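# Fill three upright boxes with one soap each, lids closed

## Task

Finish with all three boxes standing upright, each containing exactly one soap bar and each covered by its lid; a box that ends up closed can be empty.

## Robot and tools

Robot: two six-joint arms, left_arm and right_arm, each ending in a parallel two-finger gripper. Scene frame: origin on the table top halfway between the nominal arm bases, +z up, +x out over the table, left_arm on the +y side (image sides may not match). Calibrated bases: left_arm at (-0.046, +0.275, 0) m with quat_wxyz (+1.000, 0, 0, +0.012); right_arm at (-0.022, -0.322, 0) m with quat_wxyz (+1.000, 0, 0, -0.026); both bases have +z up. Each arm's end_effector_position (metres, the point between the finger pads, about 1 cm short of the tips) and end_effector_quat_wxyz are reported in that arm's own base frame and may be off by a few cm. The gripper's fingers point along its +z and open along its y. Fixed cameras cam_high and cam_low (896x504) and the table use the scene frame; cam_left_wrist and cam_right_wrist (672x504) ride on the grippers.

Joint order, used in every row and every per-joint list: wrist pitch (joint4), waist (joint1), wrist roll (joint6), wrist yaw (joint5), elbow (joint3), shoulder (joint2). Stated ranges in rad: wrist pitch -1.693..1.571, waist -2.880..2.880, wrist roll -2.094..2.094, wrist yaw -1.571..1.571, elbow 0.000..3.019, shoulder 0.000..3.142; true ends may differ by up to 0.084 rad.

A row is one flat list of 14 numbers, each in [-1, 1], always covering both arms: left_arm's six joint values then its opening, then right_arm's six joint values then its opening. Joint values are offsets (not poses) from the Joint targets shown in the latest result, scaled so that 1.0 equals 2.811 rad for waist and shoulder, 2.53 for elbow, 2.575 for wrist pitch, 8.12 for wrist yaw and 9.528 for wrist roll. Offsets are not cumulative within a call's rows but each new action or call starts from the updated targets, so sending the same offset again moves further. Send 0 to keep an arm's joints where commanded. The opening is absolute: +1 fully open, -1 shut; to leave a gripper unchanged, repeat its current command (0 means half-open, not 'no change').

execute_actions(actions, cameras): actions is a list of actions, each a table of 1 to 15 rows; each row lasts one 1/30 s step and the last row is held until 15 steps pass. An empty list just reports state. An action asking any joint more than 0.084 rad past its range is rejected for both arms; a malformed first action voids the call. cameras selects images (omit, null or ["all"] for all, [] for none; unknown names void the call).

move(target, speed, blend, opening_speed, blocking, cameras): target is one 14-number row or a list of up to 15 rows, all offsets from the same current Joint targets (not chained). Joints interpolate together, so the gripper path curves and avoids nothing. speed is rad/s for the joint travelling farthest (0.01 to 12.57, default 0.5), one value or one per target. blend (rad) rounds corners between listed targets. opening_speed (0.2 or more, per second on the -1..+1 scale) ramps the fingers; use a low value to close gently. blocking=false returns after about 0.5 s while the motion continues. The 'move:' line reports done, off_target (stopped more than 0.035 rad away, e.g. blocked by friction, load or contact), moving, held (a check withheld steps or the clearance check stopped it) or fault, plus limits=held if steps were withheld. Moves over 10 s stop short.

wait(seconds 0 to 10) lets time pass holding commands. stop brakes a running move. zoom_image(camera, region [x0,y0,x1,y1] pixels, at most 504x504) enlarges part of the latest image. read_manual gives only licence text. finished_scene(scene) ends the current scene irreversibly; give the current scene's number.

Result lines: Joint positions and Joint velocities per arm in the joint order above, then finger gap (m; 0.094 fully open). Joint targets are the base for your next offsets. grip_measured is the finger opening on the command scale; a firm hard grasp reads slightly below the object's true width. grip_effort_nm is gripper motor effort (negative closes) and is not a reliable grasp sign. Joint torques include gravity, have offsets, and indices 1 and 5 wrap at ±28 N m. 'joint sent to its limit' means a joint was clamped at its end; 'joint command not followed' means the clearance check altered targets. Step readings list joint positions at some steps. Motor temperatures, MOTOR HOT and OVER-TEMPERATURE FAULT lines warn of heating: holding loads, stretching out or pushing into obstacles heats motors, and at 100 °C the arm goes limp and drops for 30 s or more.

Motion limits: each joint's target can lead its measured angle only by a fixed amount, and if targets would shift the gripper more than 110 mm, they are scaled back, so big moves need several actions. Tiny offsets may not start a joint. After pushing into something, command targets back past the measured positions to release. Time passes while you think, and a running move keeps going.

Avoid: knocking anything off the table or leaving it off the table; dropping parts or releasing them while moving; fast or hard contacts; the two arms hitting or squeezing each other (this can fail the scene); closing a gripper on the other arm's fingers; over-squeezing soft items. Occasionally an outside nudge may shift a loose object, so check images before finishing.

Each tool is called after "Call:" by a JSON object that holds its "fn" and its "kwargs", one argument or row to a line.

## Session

Call:
{"fn": "execute_actions", "kwargs": {
  "actions": []
}}

Scene clock: 0.00 s.
left_arm: end_effector_position=(+0.2820, +0.4381, +0.1433) grip_measured=+1.000 grip_effort_nm=n/a end_effector_quat_wxyz=(+0.152, -0.543, +0.653, +0.506) | right_arm: end_effector_position=(+0.3367, +0.3360, +0.3143) grip_measured=+1.000 grip_effort_nm=n/a end_effector_quat_wxyz=(+0.207, -0.617, +0.710, +0.270)
Joint names: [wrist pitch, waist, wrist roll, wrist yaw, elbow, shoulder]
Joint positions: left_arm=[-0.387 0.714 -0.356 -1.023 0.983 1.61 0.094] | right_arm=[-1.176 0.584 -0.726 -0.588 1.338 1.338 0.094]
Joint velocities: within noise
Joint torques (N m): no reading
Motor temperatures (°C): left_arm=[27 28 29 28 44 29 29] | right_arm=[29 32 28 30 43 34 30]
Heat: left arm: hottest elbow 44 °C; right arm: hottest elbow 43 °C.
Joint targets: left_arm=[-0.385 0.714 -0.356 -1.023 1.002 1.614] | right_arm=[-1.174 0.584 -0.726 -0.588 1.364 1.342]
Tool commands: left_gripper/opening=+1.0 right_gripper/opening=+1.0

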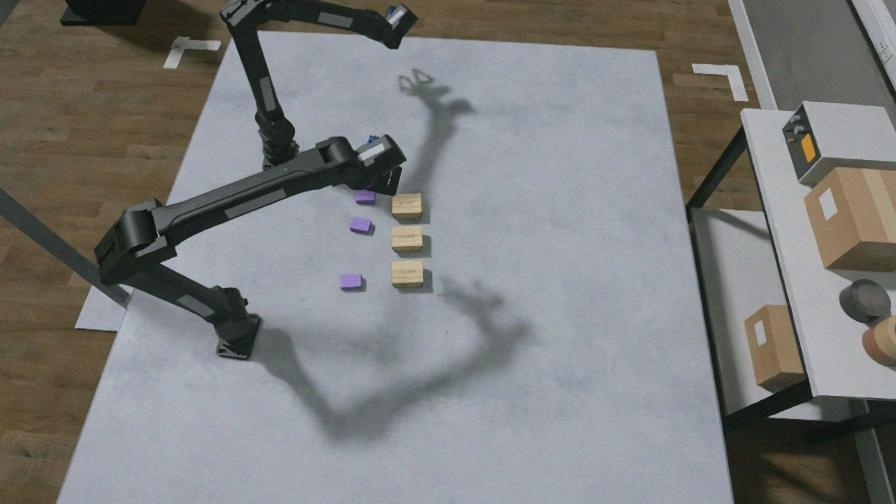

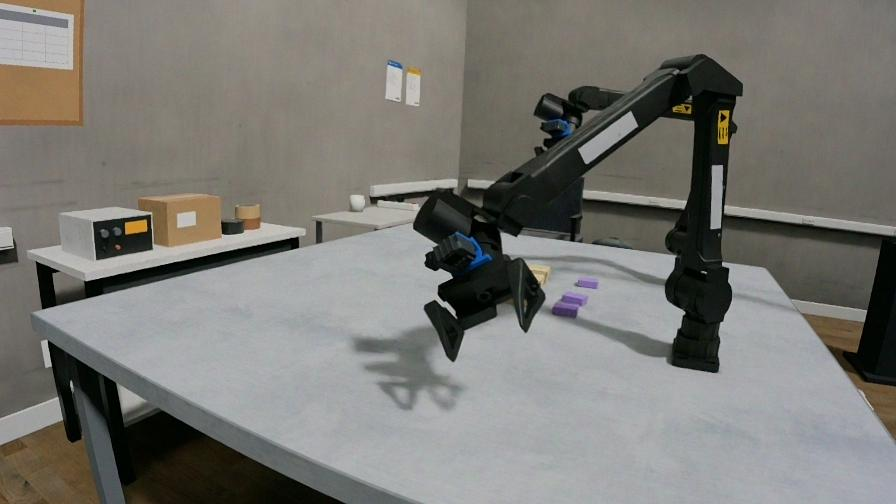

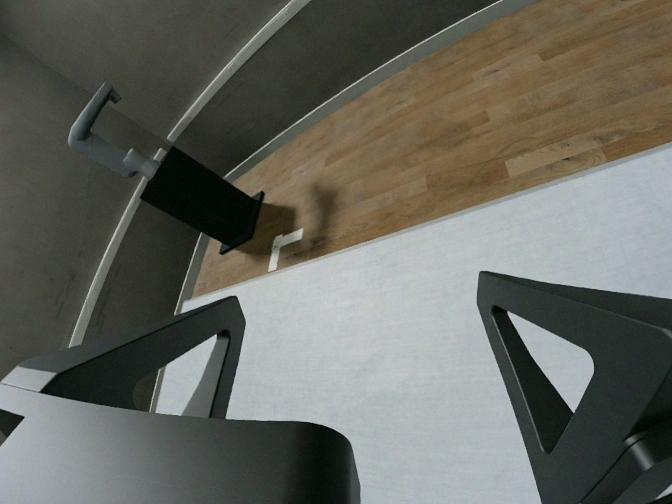

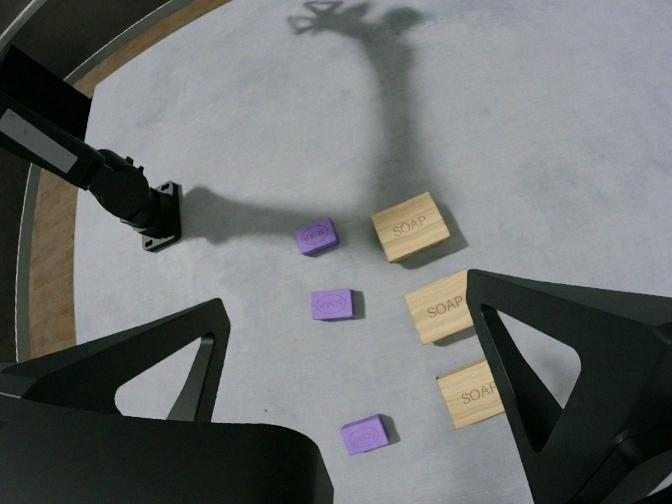

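Call:
{"fn": "move", "kwargs": {
  "target": [-0.1188,-0.158,-0.0325,0.0216,0.1996,-0.1825,1,-0.0482,0.0409,0.1475,0.0723,0.0613,0.1512,0.9],
  "speed": 0.6
}}

Call:
{"fn": "zoom_image", "kwargs": {
  "camera": "cam_low",
  "region": [470, 240, 630, 340]
}}

Scene clock: 27.67 s.
left_arm: end_effector_position=(+0.3932, +0.2469, +0.5740) grip_measured=+1.000 grip_effort_nm=-0.007 end_effector_quat_wxyz=(+0.586, -0.547, +0.551, +0.230) | right_arm: end_effector_position=(+0.4007, +0.3319, +0.1384) grip_measured=+0.902 grip_effort_nm=-0.139 end_effector_quat_wxyz=(-0.003, -0.013, +1.000, +0.000)
Joint positions: left_arm=[-0.678 0.28 -0.651 -0.851 1.458 1.1 0.094] | right_arm=[-1.291 0.692 0.666 -0.003 1.462 1.746 0.089]
Joint torques (N m): left_arm=[1.91 -2.32 -0.19 -0.11 15.41 -8.88] | right_arm=[0.08 0.56 0.13 -0.02 14.15 -14.51]
Motor temperatures (°C): left_arm=[27 28 29 28 48 31 29] | right_arm=[29 32 28 30 49 34 30]
Heat: left arm: hottest elbow 48 °C; right arm: hottest elbow 49 °C.
Joint targets: left_arm=[-0.691 0.270 -0.666 -0.847 1.507 1.100] | right_arm=[-1.298 0.699 0.680 -0.001 1.518 1.767]
move: off_target (left_arm, right_arm); left_arm: the elbow is farthest, 0.049 rad from its target; right_arm: the elbow is farthest, 0.057 rad from its target

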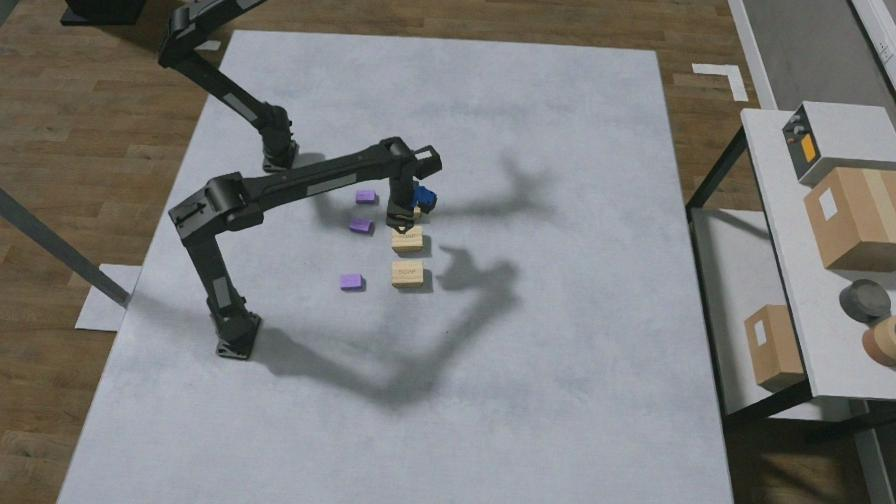

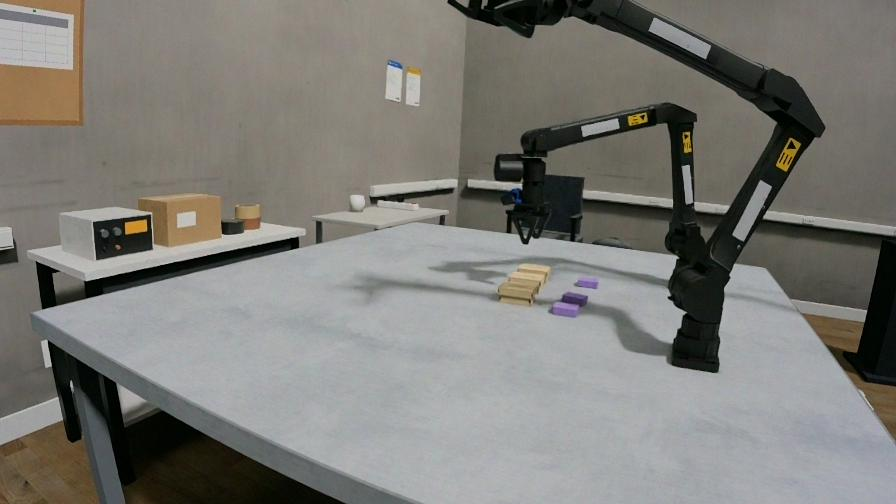

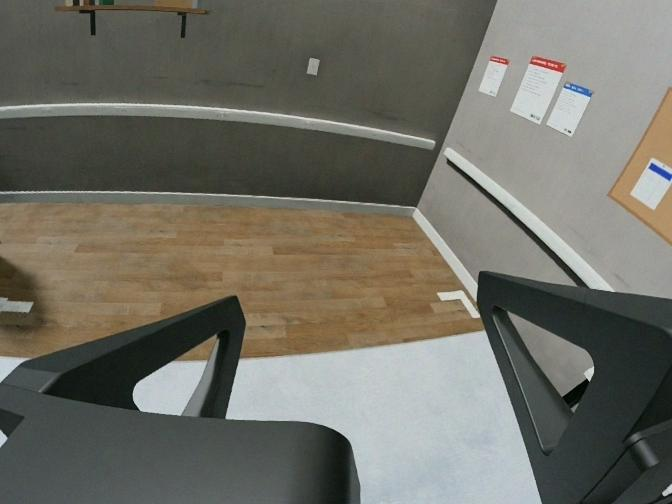

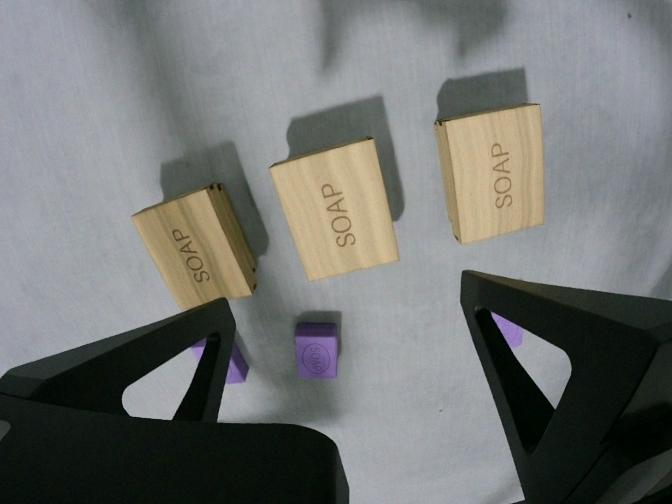

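Scaled by 3.150 (camera's finer frame: 1280x720).

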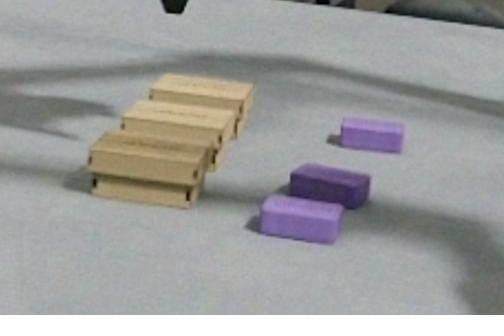

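Call:
{"fn": "move", "kwargs": {
  "target": [0,0,0,0,0,0,1,0.0769,-0.0064,-0.0175,0,-0.0573,0.0366,0.9],
  "speed": 0.3,
  "cameras": ["cam_right_wrist","cam_low"]
}}

Call:
{"fn": "zoom_image", "kwargs": {
  "camera": "cam_low",
  "region": [490, 250, 560, 320]
}}

Scene clock: 71.37 s.
left_arm: end_effector_position=(+0.3932, +0.2469, +0.5740) grip_measured=+1.000 grip_effort_nm=-0.007 end_effector_quat_wxyz=(+0.586, -0.547, +0.551, +0.230) | right_arm: end_effector_position=(+0.4094, +0.3361, +0.0548) grip_measured=+0.902 grip_effort_nm=-0.149 end_effector_quat_wxyz=(-0.006, -0.080, +0.997, -0.003)
Joint positions: left_arm=[-0.678 0.28 -0.652 -0.851 1.458 1.1 0.094] | right_arm=[-1.109 0.687 0.527 -0.003 1.38 1.855 0.089]
Joint torques (N m): left_arm=[1.89 -2.37 -0.2 -0.1 15.41 -8.82] | right_arm=[0.65 -0.62 -0.13 -0.04 8.09 -15.85]
Motor temperatures (°C): left_arm=[27 28 29 28 62 31 29] | right_arm=[29 32 28 30 55 36 30]
Heat: left arm: hottest elbow 62 °C; right arm: hottest elbow 55 °C.
Joint targets: left_arm=[-0.691 0.270 -0.666 -0.847 1.507 1.100] | right_arm=[-1.100 0.681 0.513 -0.001 1.373 1.869]
move: off_target (left_arm); left_arm: the elbow is farthest, 0.049 rad from its target
Images, in order (width x height): cam_low 896x504, cam_right_wrist 672x504.

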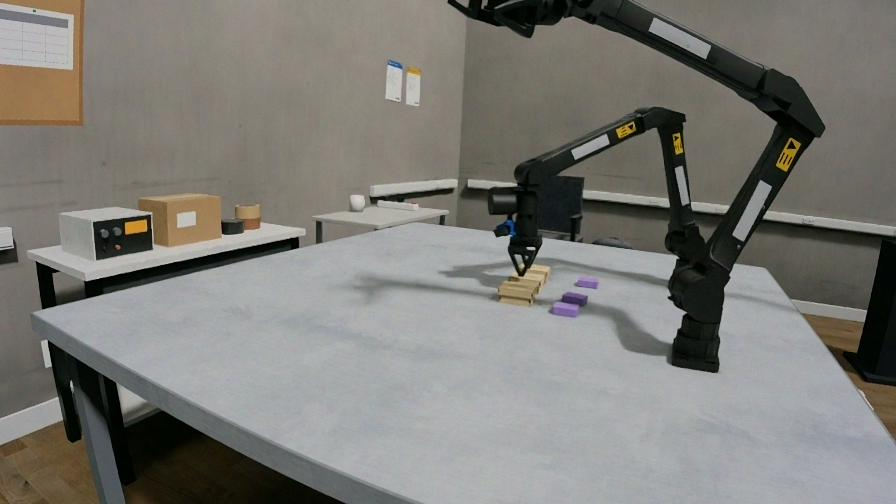

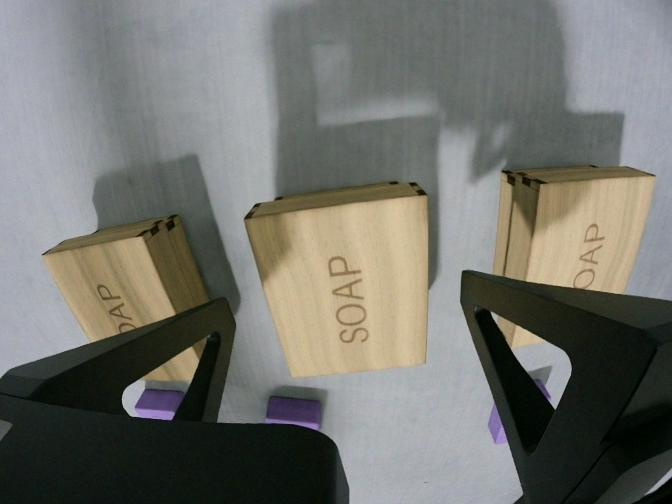

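Scaled by 7.200 (camera's finer frame: 1280x720).

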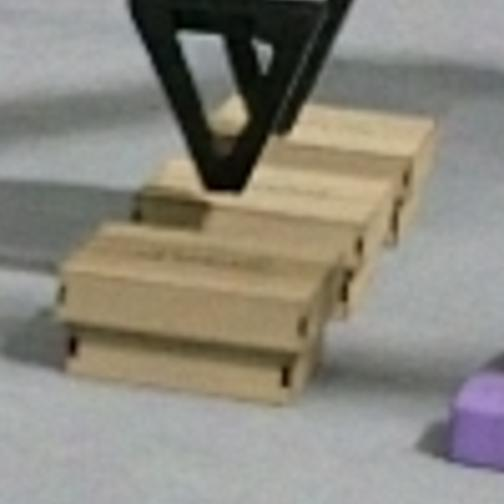

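Call:
{"fn": "move", "kwargs": {
  "target": [0,0,0,0,-0.0158,0,1,0.0225,0,0,0,-0.0099,0.01,0.9],
  "speed": 0.12,
  "cameras": ["cam_right_wrist","cam_low"]
}}

Call:
{"fn": "zoom_image", "kwargs": {
  "camera": "cam_low",
  "region": [490, 250, 560, 320]
}}

Scene clock: 86.07 s.
left_arm: end_effector_position=(+0.3932, +0.2469, +0.5740) grip_measured=+1.000 grip_effort_nm=-0.012 end_effector_quat_wxyz=(+0.586, -0.547, +0.551, +0.230) | right_arm: end_effector_position=(+0.4118, +0.3380, +0.0370) grip_measured=+0.902 grip_effort_nm=-0.144 end_effector_quat_wxyz=(+0.000, -0.081, +0.997, +0.002)
Joint positions: left_arm=[-0.678 0.28 -0.652 -0.851 1.458 1.1 0.094] | right_arm=[-1.051 0.687 0.526 -0.003 1.358 1.875 0.089]
Joint torques (N m): left_arm=[1.89 -2.37 -0.2 -0.1 11.74 -8.82] | right_arm=[0.75 -0.62 -0.11 -0.04 7.69 -15.44]
Motor temperatures (°C): left_arm=[27 28 29 28 64 31 29] | right_arm=[29 32 28 30 53 37 30]
Heat: left arm: hottest elbow 64 °C; right arm: hottest elbow 53 °C.
Joint targets: left_arm=[-0.691 0.270 -0.666 -0.847 1.467 1.100] | right_arm=[-1.042 0.681 0.513 -0.001 1.348 1.898]
move: done
Images, in order (width x height): cam_low 896x504, cam_right_wrist 672x504.

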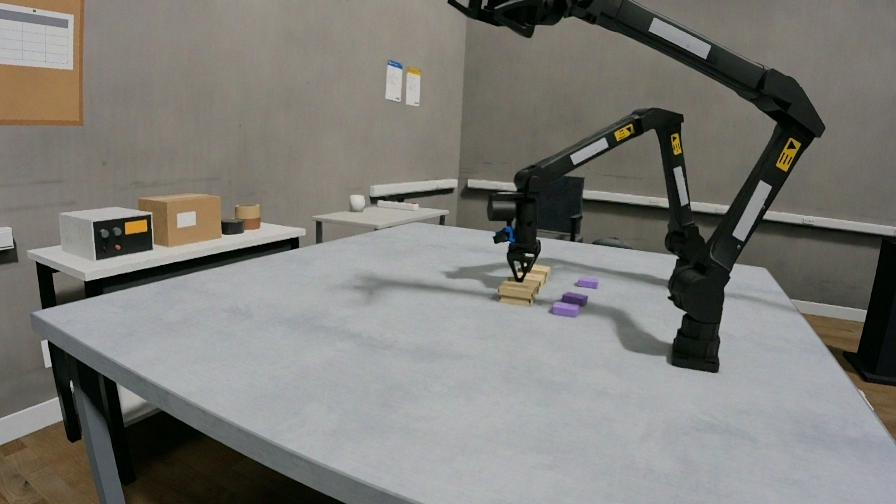

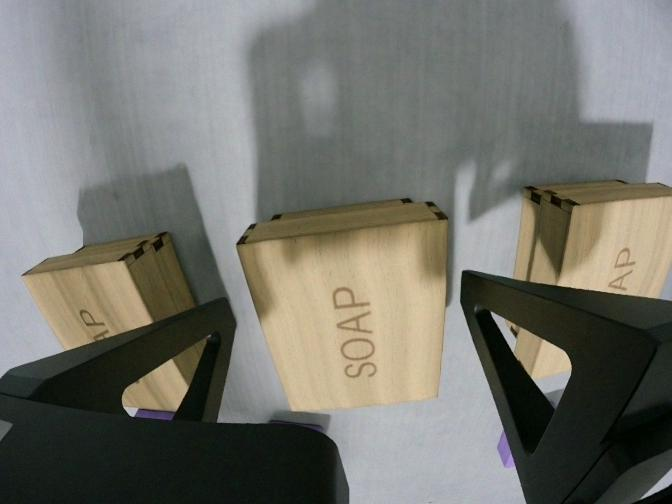

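Scaled by 7.200 (camera's finer frame: 1280x720).

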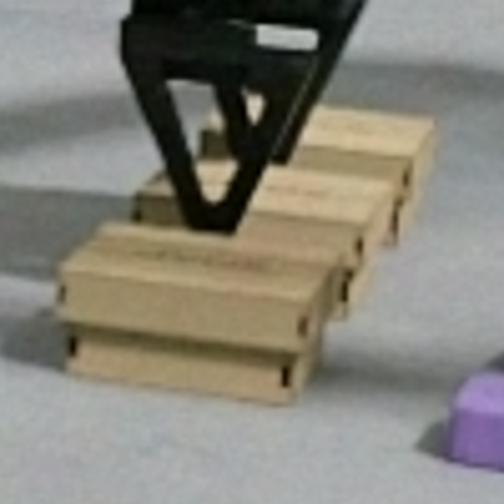

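Call:
{"fn": "move", "kwargs": {
  "target": [0,0,0,0,0,0,1,0,0,0,0,0,0,0.22],
  "opening_speed": 0.35,
  "cameras": ["cam_right_wrist"]
}}

Call:
{"fn": "move", "kwargs": {
  "target": [
    [0,0,0,0,0,0,1,-0.0062,0,0,0,0.0217,-0.0125,0.22],
    [0,0,0,0,0,0,1,-0.0517,0,0,0,0.049,-0.0317,0.22]
  ],
  "speed": 0.15,
  "cameras": ["cam_right_wrist","cam_low","cam_high"]
}}

Call:
{"fn": "zoom_image", "kwargs": {
  "camera": "cam_low",
  "region": [490, 245, 560, 315]
}}

Call:
{"fn": "zoom_image", "kwargs": {
  "camera": "cam_high",
  "region": [350, 180, 450, 300]
}}

Scene clock: 111.40 s.
left_arm: end_effector_position=(+0.3932, +0.2469, +0.5740) grip_measured=+1.000 grip_effort_nm=-0.017 end_effector_quat_wxyz=(+0.586, -0.547, +0.551, +0.230) | right_arm: end_effector_position=(+0.4123, +0.3374, +0.0370) grip_measured=+0.337 grip_effort_nm=-1.038 end_effector_quat_wxyz=(+0.001, -0.080, +0.997, +0.001)
Joint positions: left_arm=[-0.678 0.28 -0.652 -0.851 1.458 1.1 0.094] | right_arm=[-1.051 0.686 0.526 -0.001 1.358 1.875 0.063]
Joint torques (N m): left_arm=[1.89 -2.37 -0.2 -0.1 11.73 -8.82] | right_arm=[0.7 -0.56 -0.11 -0.09 7.68 -15.33]
Motor temperatures (°C): left_arm=[27 28 29 28 62 30 29] | right_arm=[29 32 28 30 51 36 30]
Heat: left arm: hottest elbow 62 °C; right arm: hottest elbow 51 °C.
Joint targets: left_arm=[-0.691 0.270 -0.666 -0.847 1.467 1.100] | right_arm=[-1.043 0.681 0.513 -0.001 1.348 1.898]
move: done

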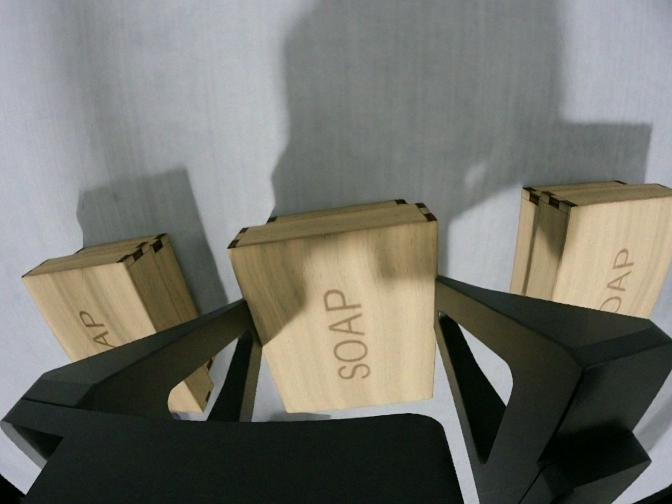

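Scene clock: 113.10 s.
left_arm: end_effector_position=(+0.3932, +0.2469, +0.5740) grip_measured=+1.000 grip_effort_nm=-0.012 end_effector_quat_wxyz=(+0.586, -0.547, +0.551, +0.230) | right_arm: end_effector_position=(+0.4125, +0.3375, +0.0845) grip_measured=+0.335 grip_effort_nm=-1.082 end_effector_quat_wxyz=(+0.000, -0.080, +0.997, +0.001)
Joint positions: left_arm=[-0.678 0.28 -0.652 -0.851 1.458 1.1 0.094] | right_arm=[-1.167 0.686 0.526 -0.001 1.419 1.822 0.063]
Joint torques (N m): left_arm=[1.89 -2.32 -0.2 -0.1 11.73 -8.82] | right_arm=[0.09 -0.5 -0.11 -0.09 13.53 -18.14]
Motor temperatures (°C): left_arm=[27 28 29 28 62 30 29] | right_arm=[29 32 28 30 51 37 30]
Heat: left arm: hottest elbow 62 °C; right arm: hottest elbow 51 °C.
Joint targets: left_arm=[-0.691 0.270 -0.666 -0.847 1.467 1.100] | right_arm=[-1.175 0.681 0.513 -0.001 1.473 1.808]
move: off_target (right_arm); right_arm: the elbow is farthest, 0.053 rad from its target
Images, in order (width x height): cam_high 896x504, cam_low 896x504, cam_right_wrist 672x504.

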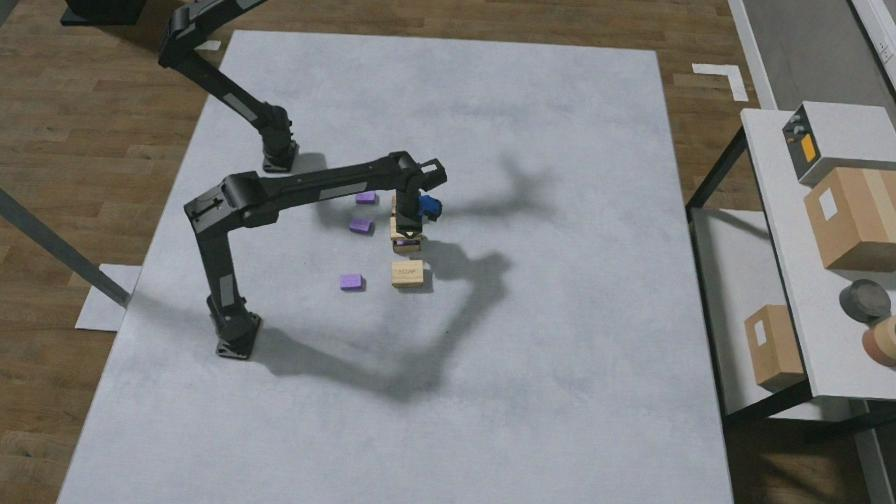

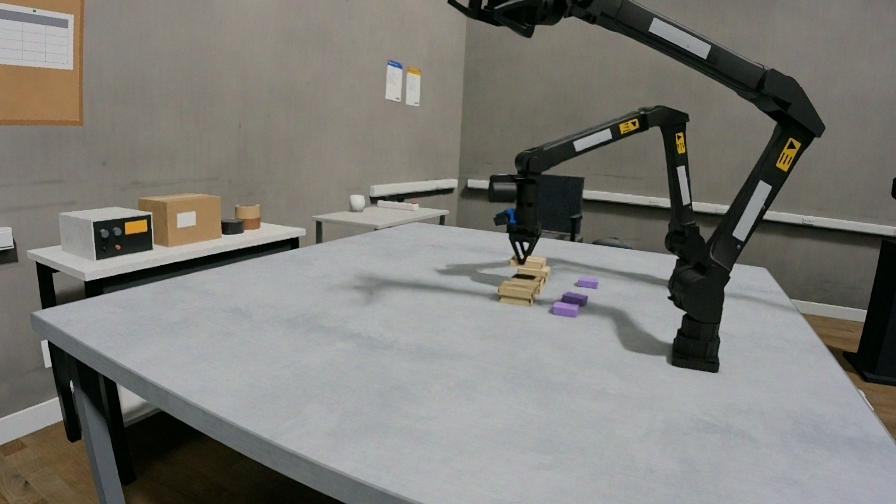

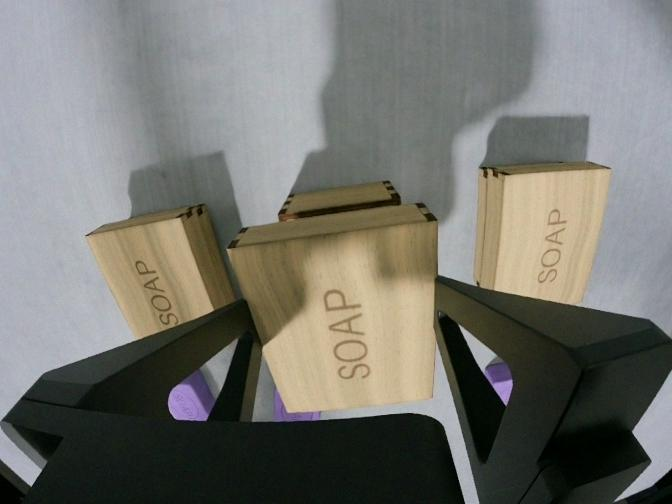

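Scaled by 7.200 (camera's finer frame: 1280x720).

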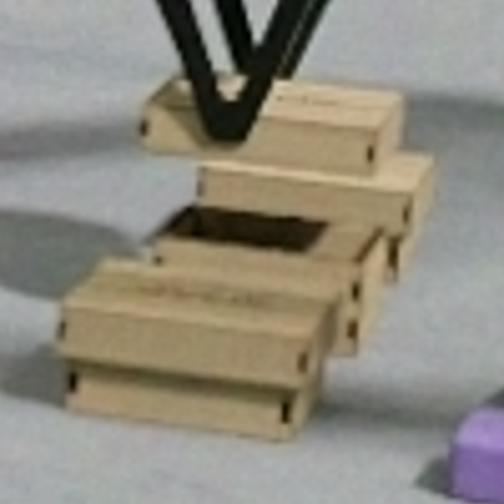

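Scaled by 4.200 (camera's finer frame: 1280x720).

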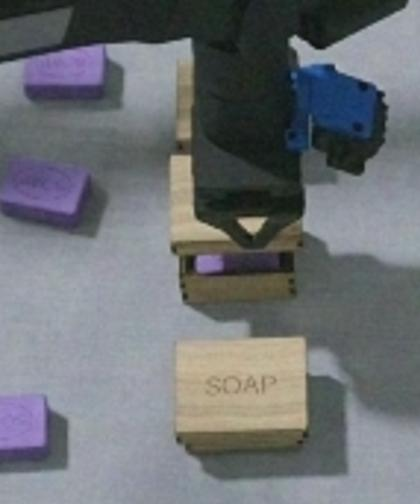

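Call:
{"fn": "move", "kwargs": {
  "target": [0,0,0,0,0,0,1,0.0326,0,0,0,-0.0411,0.0245,0.22],
  "speed": 0.15,
  "cameras": ["cam_right_wrist","cam_low"]
}}

Call:
{"fn": "zoom_image", "kwargs": {
  "camera": "cam_low",
  "region": [490, 245, 560, 315]
}}

Call:
{"fn": "zoom_image", "kwargs": {
  "camera": "cam_right_wrist",
  "region": [210, 150, 460, 440]
}}

Scene clock: 125.10 s.
left_arm: end_effector_position=(+0.3932, +0.2469, +0.5740) grip_measured=+1.000 grip_effort_nm=-0.007 end_effector_quat_wxyz=(+0.586, -0.547, +0.551, +0.230) | right_arm: end_effector_position=(+0.4097, +0.3352, +0.0496) grip_measured=+0.335 grip_effort_nm=-1.072 end_effector_quat_wxyz=(-0.007, -0.080, +0.997, -0.004)
Joint positions: left_arm=[-0.678 0.28 -0.652 -0.851 1.458 1.1 0.094] | right_arm=[-1.1 0.686 0.526 -0.001 1.375 1.861 0.063]
Joint torques (N m): left_arm=[1.89 -2.32 -0.2 -0.1 11.73 -8.82] | right_arm=[0.62 -0.5 -0.11 -0.09 8.1 -15.38]
Motor temperatures (°C): left_arm=[27 28 29 28 61 30 29] | right_arm=[29 32 28 30 51 38 31]
Heat: left arm: hottest elbow 61 °C; right arm: hottest elbow 51 °C.
Joint targets: left_arm=[-0.691 0.270 -0.666 -0.847 1.467 1.100] | right_arm=[-1.091 0.681 0.513 -0.001 1.369 1.877]
move: done
Images, in order (width x height): cam_low 896x504, cam_right_wrist 672x504.

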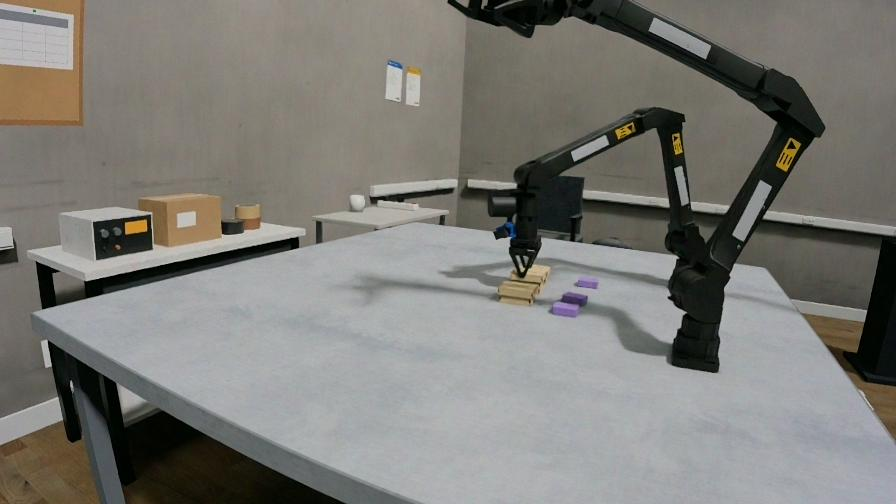

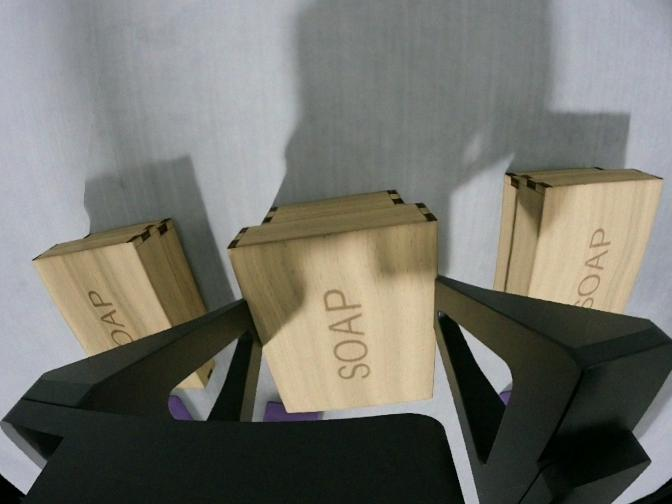

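Scaled by 7.200 (camera's finer frame: 1280x720).

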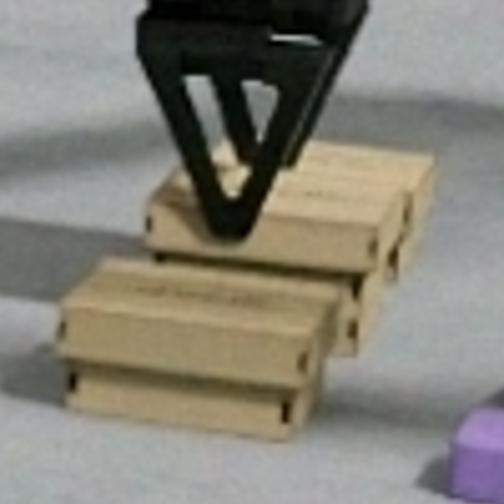

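Scaled by 1.738 (camera's finer frame: 960x720).

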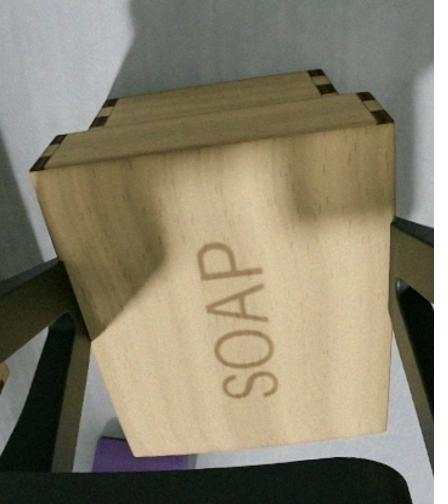

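Call:
{"fn": "move", "kwargs": {
  "target": [0,0,0,0,0,0,1,0.0025,0,0,0,0,-0.0135,0.22],
  "speed": 0.1,
  "cameras": ["cam_right_wrist","cam_low"]
}}

Call:
{"fn": "zoom_image", "kwargs": {
  "camera": "cam_low",
  "region": [490, 245, 560, 315]
}}

Call:
{"fn": "zoom_image", "kwargs": {
  "camera": "cam_right_wrist",
  "region": [210, 150, 460, 440]
}}

Scene clock: 147.03 s.
left_arm: end_effector_position=(+0.3932, +0.2469, +0.5740) grip_measured=+1.000 grip_effort_nm=-0.007 end_effector_quat_wxyz=(+0.586, -0.547, +0.551, +0.230) | right_arm: end_effector_position=(+0.4111, +0.3364, +0.0515) grip_measured=+0.335 grip_effort_nm=-1.077 end_effector_quat_wxyz=(-0.003, -0.080, +0.997, -0.001)
Joint positions: left_arm=[-0.678 0.28 -0.652 -0.851 1.458 1.1 0.094] | right_arm=[-1.094 0.686 0.526 -0.001 1.375 1.858 0.063]
Joint torques (N m): left_arm=[1.89 -2.37 -0.2 -0.1 11.74 -8.82] | right_arm=[0.69 -0.56 -0.11 -0.09 8.08 -18.61]
Motor temperatures (°C): left_arm=[27 28 29 28 61 30 29] | right_arm=[29 32 28 30 51 36 31]
Heat: left arm: hottest elbow 61 °C; right arm: hottest elbow 51 °C.
Joint targets: left_arm=[-0.691 0.270 -0.666 -0.847 1.467 1.100] | right_arm=[-1.085 0.681 0.513 -0.001 1.369 1.840]
move: done
Images, in order (width x height): cam_low 896x504, cam_right_wrist 672x504.

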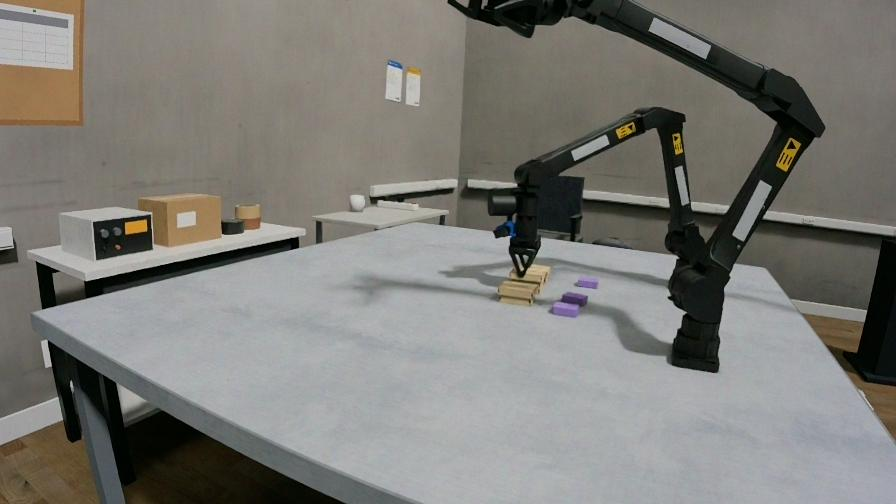

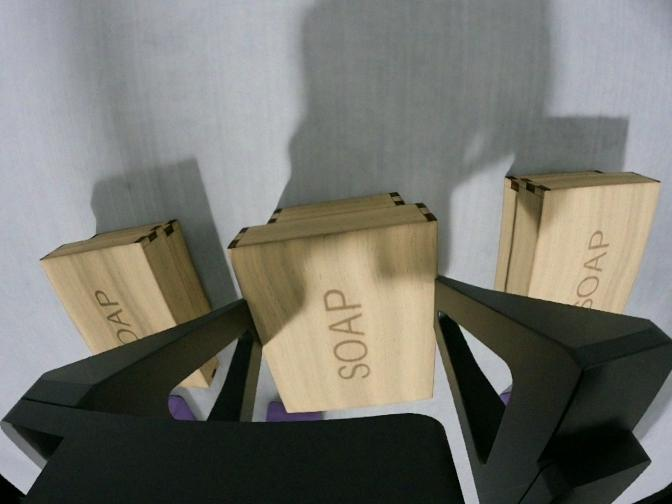

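Scaled by 7.200 (camera's finer frame: 1280x720).

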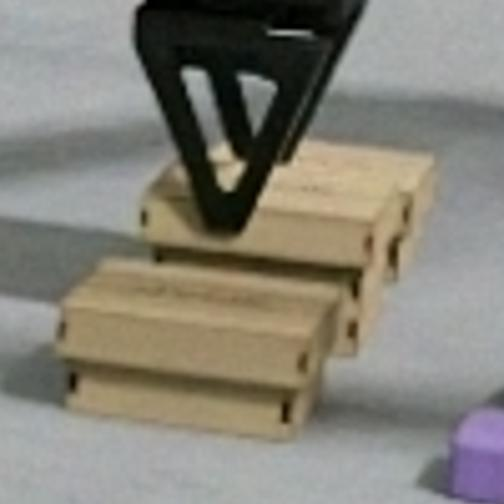

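Scaled by 1.738 (camera's finer frame: 960x720).

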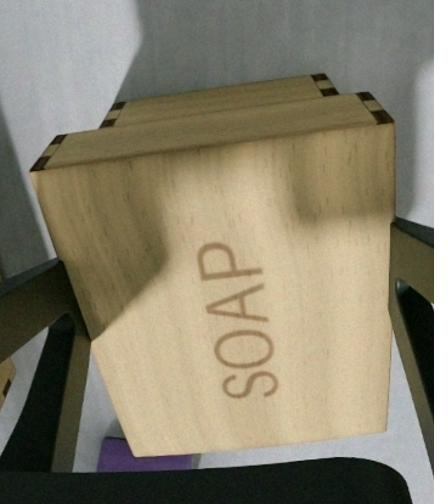

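Call:
{"fn": "move", "kwargs": {
  "target": [0,0,0,0,0,0,1,0.0023,0,0,0,0,0,0.22],
  "speed": 0.05,
  "cameras": []
}}

Call:
{"fn": "move", "kwargs": {
  "target": [0,0,0,0,0,0,1,0,0,0,0,0,0,0.46],
  "opening_speed": 0.2,
  "cameras": ["cam_low","cam_right_wrist"]
}}

Call:
{"fn": "zoom_image", "kwargs": {
  "camera": "cam_low",
  "region": [490, 245, 560, 315]
}}

Call:
{"fn": "zoom_image", "kwargs": {
  "camera": "cam_right_wrist",
  "region": [210, 150, 460, 440]
}}

Scene clock: 165.33 s.
left_arm: end_effector_position=(+0.3932, +0.2469, +0.5740) grip_measured=+1.000 grip_effort_nm=-0.017 end_effector_quat_wxyz=(+0.586, -0.547, +0.551, +0.230) | right_arm: end_effector_position=(+0.4118, +0.3369, +0.0515) grip_measured=+0.335 grip_effort_nm=-1.077 end_effector_quat_wxyz=(-0.001, -0.080, +0.997, +0.000)
Joint positions: left_arm=[-0.678 0.28 -0.652 -0.851 1.458 1.1 0.094] | right_arm=[-1.09 0.686 0.526 -0.001 1.375 1.858 0.063]
Joint torques (N m): left_arm=[1.89 -2.32 -0.2 -0.11 11.73 -8.82] | right_arm=[0.8 -0.56 -0.11 -0.09 8.09 -18.49]
Motor temperatures (°C): left_arm=[27 28 29 28 60 30 29] | right_arm=[29 32 28 30 51 36 31]
Heat: left arm: hottest elbow 60 °C; right arm: hottest elbow 51 °C.
Joint targets: left_arm=[-0.691 0.270 -0.666 -0.847 1.467 1.100] | right_arm=[-1.079 0.681 0.513 -0.001 1.369 1.840]
move: done

Scene clock: 166.80 s.
left_arm: end_effector_position=(+0.3932, +0.2469, +0.5740) grip_measured=+1.000 grip_effort_nm=-0.012 end_effector_quat_wxyz=(+0.586, -0.547, +0.551, +0.230) | right_arm: end_effector_position=(+0.4123, +0.3374, +0.0523) grip_measured=+0.457 grip_effort_nm=0.056 end_effector_quat_wxyz=(+0.000, -0.080, +0.997, +0.001)
Joint positions: left_arm=[-0.678 0.28 -0.652 -0.851 1.458 1.1 0.094] | right_arm=[-1.088 0.686 0.526 -0.001 1.375 1.856 0.068]
Joint torques (N m): left_arm=[1.89 -2.37 -0.2 -0.11 11.73 -8.88] | right_arm=[0.69 -0.5 -0.11 -0.09 8.1 -18.37]
Motor temperatures (°C): left_arm=[27 28 29 28 60 30 29] | right_arm=[29 32 28 30 51 36 31]
Heat: left arm: hottest elbow 60 °C; right arm: hottest elbow 51 °C.
Joint targets: left_arm=[-0.691 0.270 -0.666 -0.847 1.467 1.100] | right_arm=[-1.079 0.681 0.513 -0.001 1.369 1.839]
move: done

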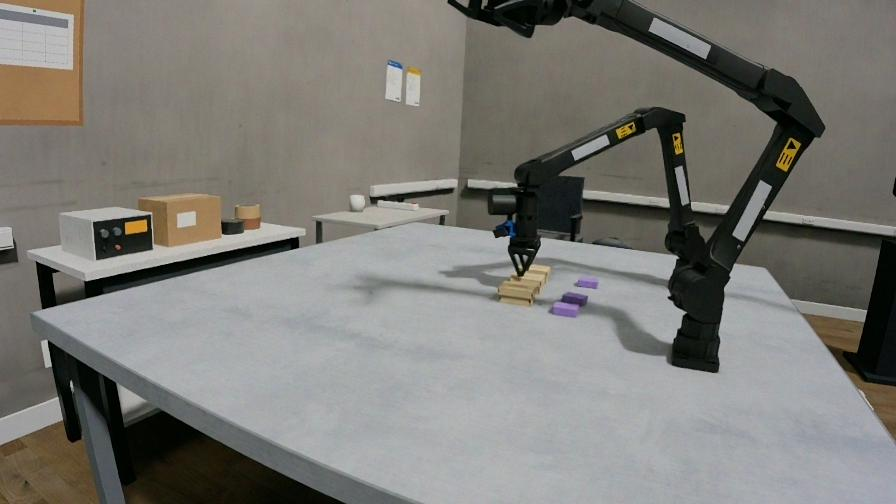

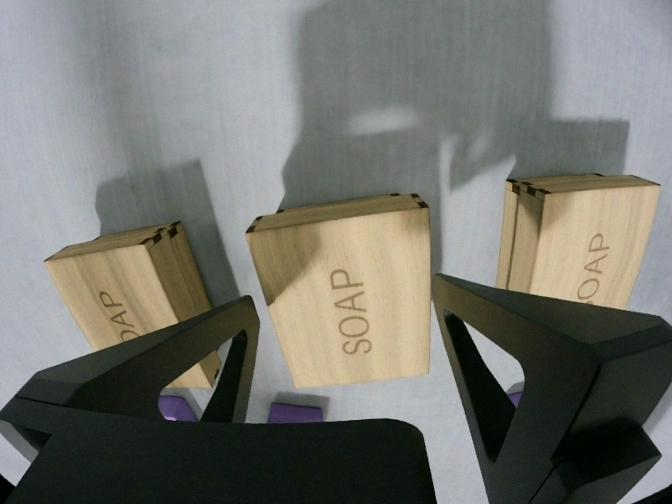

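Scaled by 7.200 (camera's finer frame: 1280x720).

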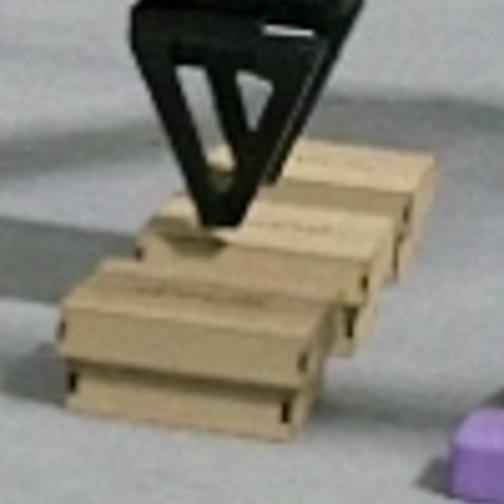

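Scaled by 1.738 (camera's finer frame: 960x720).

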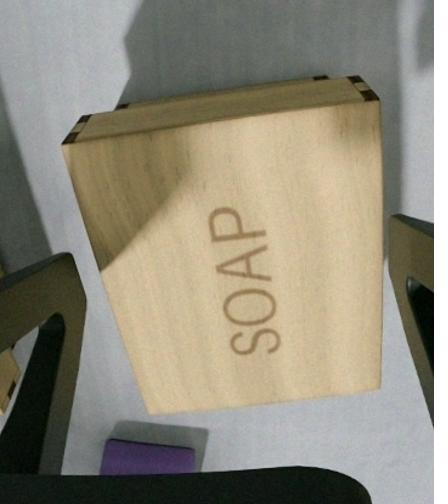

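Call:
{"fn": "move", "kwargs": {
  "target": [
    [0,0,0,0,0,0,1,0,0,0,0,0.0316,-0.0285,0.46],
    [0,0,0,0,0,0,1,-0.0594,-0.069,-0.0136,0,-0.0423,-0.0822,0.9]
  ],
  "speed": 0.4,
  "cameras": ["cam_right_wrist"]
}}

Call:
{"fn": "zoom_image", "kwargs": {
  "camera": "cam_right_wrist",
  "region": [230, 100, 460, 320]
}}

Scene clock: 192.17 s.
left_arm: end_effector_position=(+0.3932, +0.2469, +0.5740) grip_measured=+1.000 grip_effort_nm=-0.022 end_effector_quat_wxyz=(+0.586, -0.547, +0.551, +0.230) | right_arm: end_effector_position=(+0.4140, +0.2167, +0.1290) grip_measured=+0.897 grip_effort_nm=0.051 end_effector_quat_wxyz=(-0.001, -0.043, +0.999, +0.000)
Joint positions: left_arm=[-0.678 0.28 -0.652 -0.851 1.458 1.1 0.094] | right_arm=[-1.225 0.483 0.397 -0.001 1.273 1.622 0.089]
Joint torques (N m): left_arm=[1.89 -2.37 -0.2 -0.1 11.73 -8.88] | right_arm=[0.09 0.38 -0.11 -0.11 8.25 -14.97]
Motor temperatures (°C): left_arm=[27 28 29 28 60 30 29] | right_arm=[29 32 28 30 50 38 31]
Heat: left arm: hottest elbow 60 °C; right arm: hottest elbow 50 °C.
Joint targets: left_arm=[-0.691 0.270 -0.666 -0.847 1.467 1.100] | right_arm=[-1.232 0.487 0.383 -0.001 1.262 1.608]
move: done

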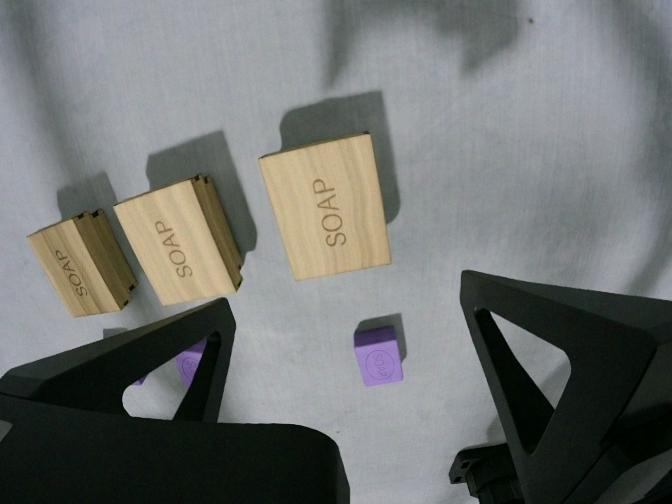

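Scaled by 2.191 (camera's finer frame: 960x720).

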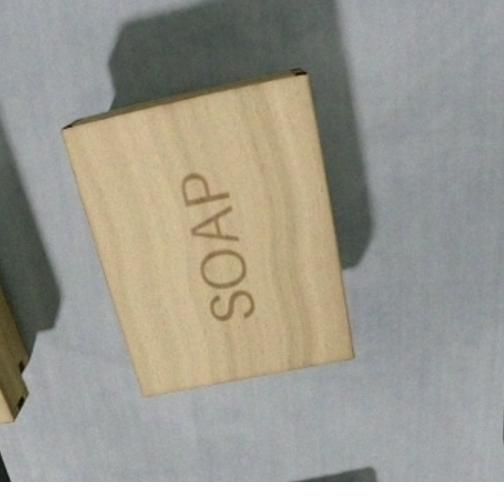

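Call:
{"fn": "move", "kwargs": {
  "target": [0,0,0,0,0,0,1,0.0695,0.0028,-0.0077,0,-0.0158,0.0548,0.9],
  "speed": 0.3,
  "cameras": ["cam_right_wrist"]
}}

Scene clock: 212.20 s.
left_arm: end_effector_position=(+0.3932, +0.2469, +0.5740) grip_measured=+1.000 grip_effort_nm=-0.007 end_effector_quat_wxyz=(+0.586, -0.547, +0.551, +0.230) | right_arm: end_effector_position=(+0.4279, +0.2263, +0.0549) grip_measured=+0.898 grip_effort_nm=0.051 end_effector_quat_wxyz=(-0.006, -0.082, +0.997, -0.002)
Joint positions: left_arm=[-0.678 0.28 -0.652 -0.851 1.458 1.1 0.094] | right_arm=[-1.062 0.487 0.324 -0.001 1.228 1.75 0.089]
Joint torques (N m): left_arm=[1.91 -2.32 -0.2 -0.11 11.73 -8.88] | right_arm=[0.69 0.67 -0.1 -0.12 7.94 -14.39]
Motor temperatures (°C): left_arm=[27 28 29 28 60 30 29] | right_arm=[29 32 28 30 49 38 30]
Heat: left arm: hottest elbow 60 °C; right arm: hottest elbow 49 °C.
Joint targets: left_arm=[-0.691 0.270 -0.666 -0.847 1.467 1.100] | right_arm=[-1.053 0.494 0.310 -0.001 1.222 1.762]
move: done

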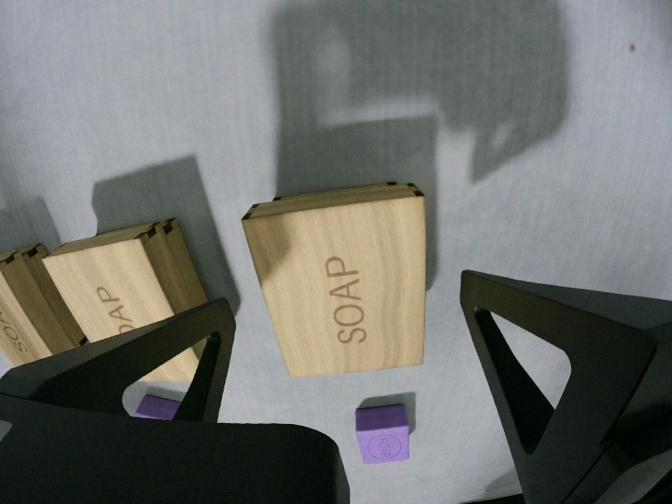

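Call:
{"fn": "move", "kwargs": {
  "target": [0,0,0,0,0,0,1,0.0229,0.0011,0,0,-0.0091,0.011,0.9],
  "speed": 0.12,
  "cameras": ["cam_right_wrist","cam_low"]
}}

Call:
{"fn": "zoom_image", "kwargs": {
  "camera": "cam_low",
  "region": [490, 245, 560, 315]
}}

Scene clock: 222.67 s.
left_arm: end_effector_position=(+0.3932, +0.2469, +0.5740) grip_measured=+1.000 grip_effort_nm=-0.012 end_effector_quat_wxyz=(+0.586, -0.547, +0.551, +0.230) | right_arm: end_effector_position=(+0.4305, +0.2294, +0.0379) grip_measured=+0.898 grip_effort_nm=0.056 end_effector_quat_wxyz=(+0.001, -0.083, +0.997, +0.001)
Joint positions: left_arm=[-0.678 0.28 -0.652 -0.851 1.458 1.1 0.094] | right_arm=[-1.003 0.49 0.323 -0.001 1.208 1.772 0.089]
Joint torques (N m): left_arm=[1.89 -2.37 -0.2 -0.1 11.73 -8.82] | right_arm=[0.66 0.67 -0.11 -0.11 7.46 -13.63]
Motor temperatures (°C): left_arm=[27 28 29 28 59 30 29] | right_arm=[29 32 28 30 48 37 30]
Heat: left arm: hottest elbow 59 °C; right arm: hottest elbow 48 °C.
Joint targets: left_arm=[-0.691 0.270 -0.666 -0.847 1.467 1.100] | right_arm=[-0.994 0.497 0.310 -0.001 1.199 1.793]
move: done
Images, in order (width x height): cam_low 896x504, cam_right_wrist 672x504.

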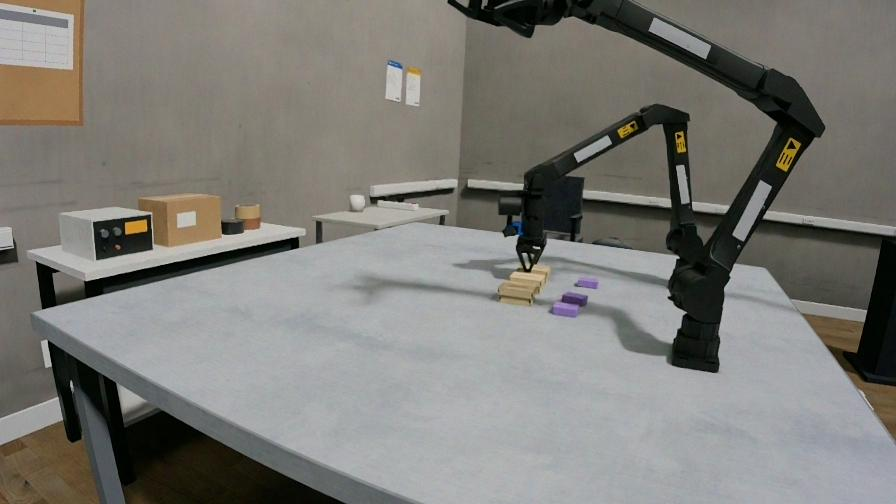

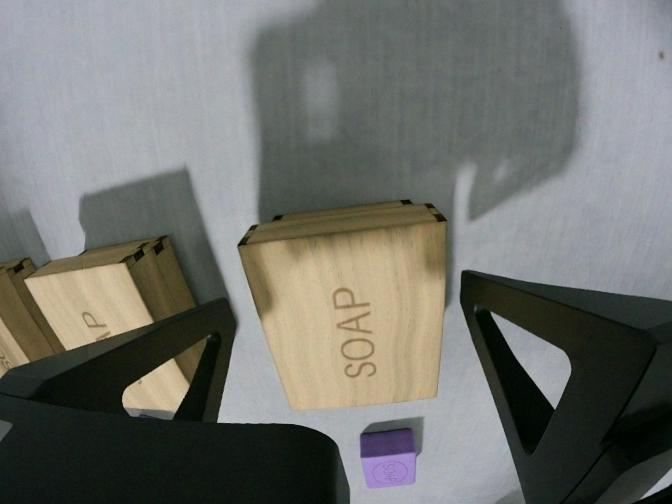

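Scaled by 7.200 (camera's finer frame: 1280x720).

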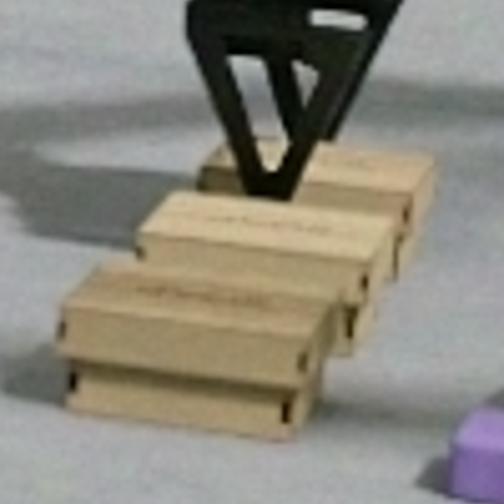

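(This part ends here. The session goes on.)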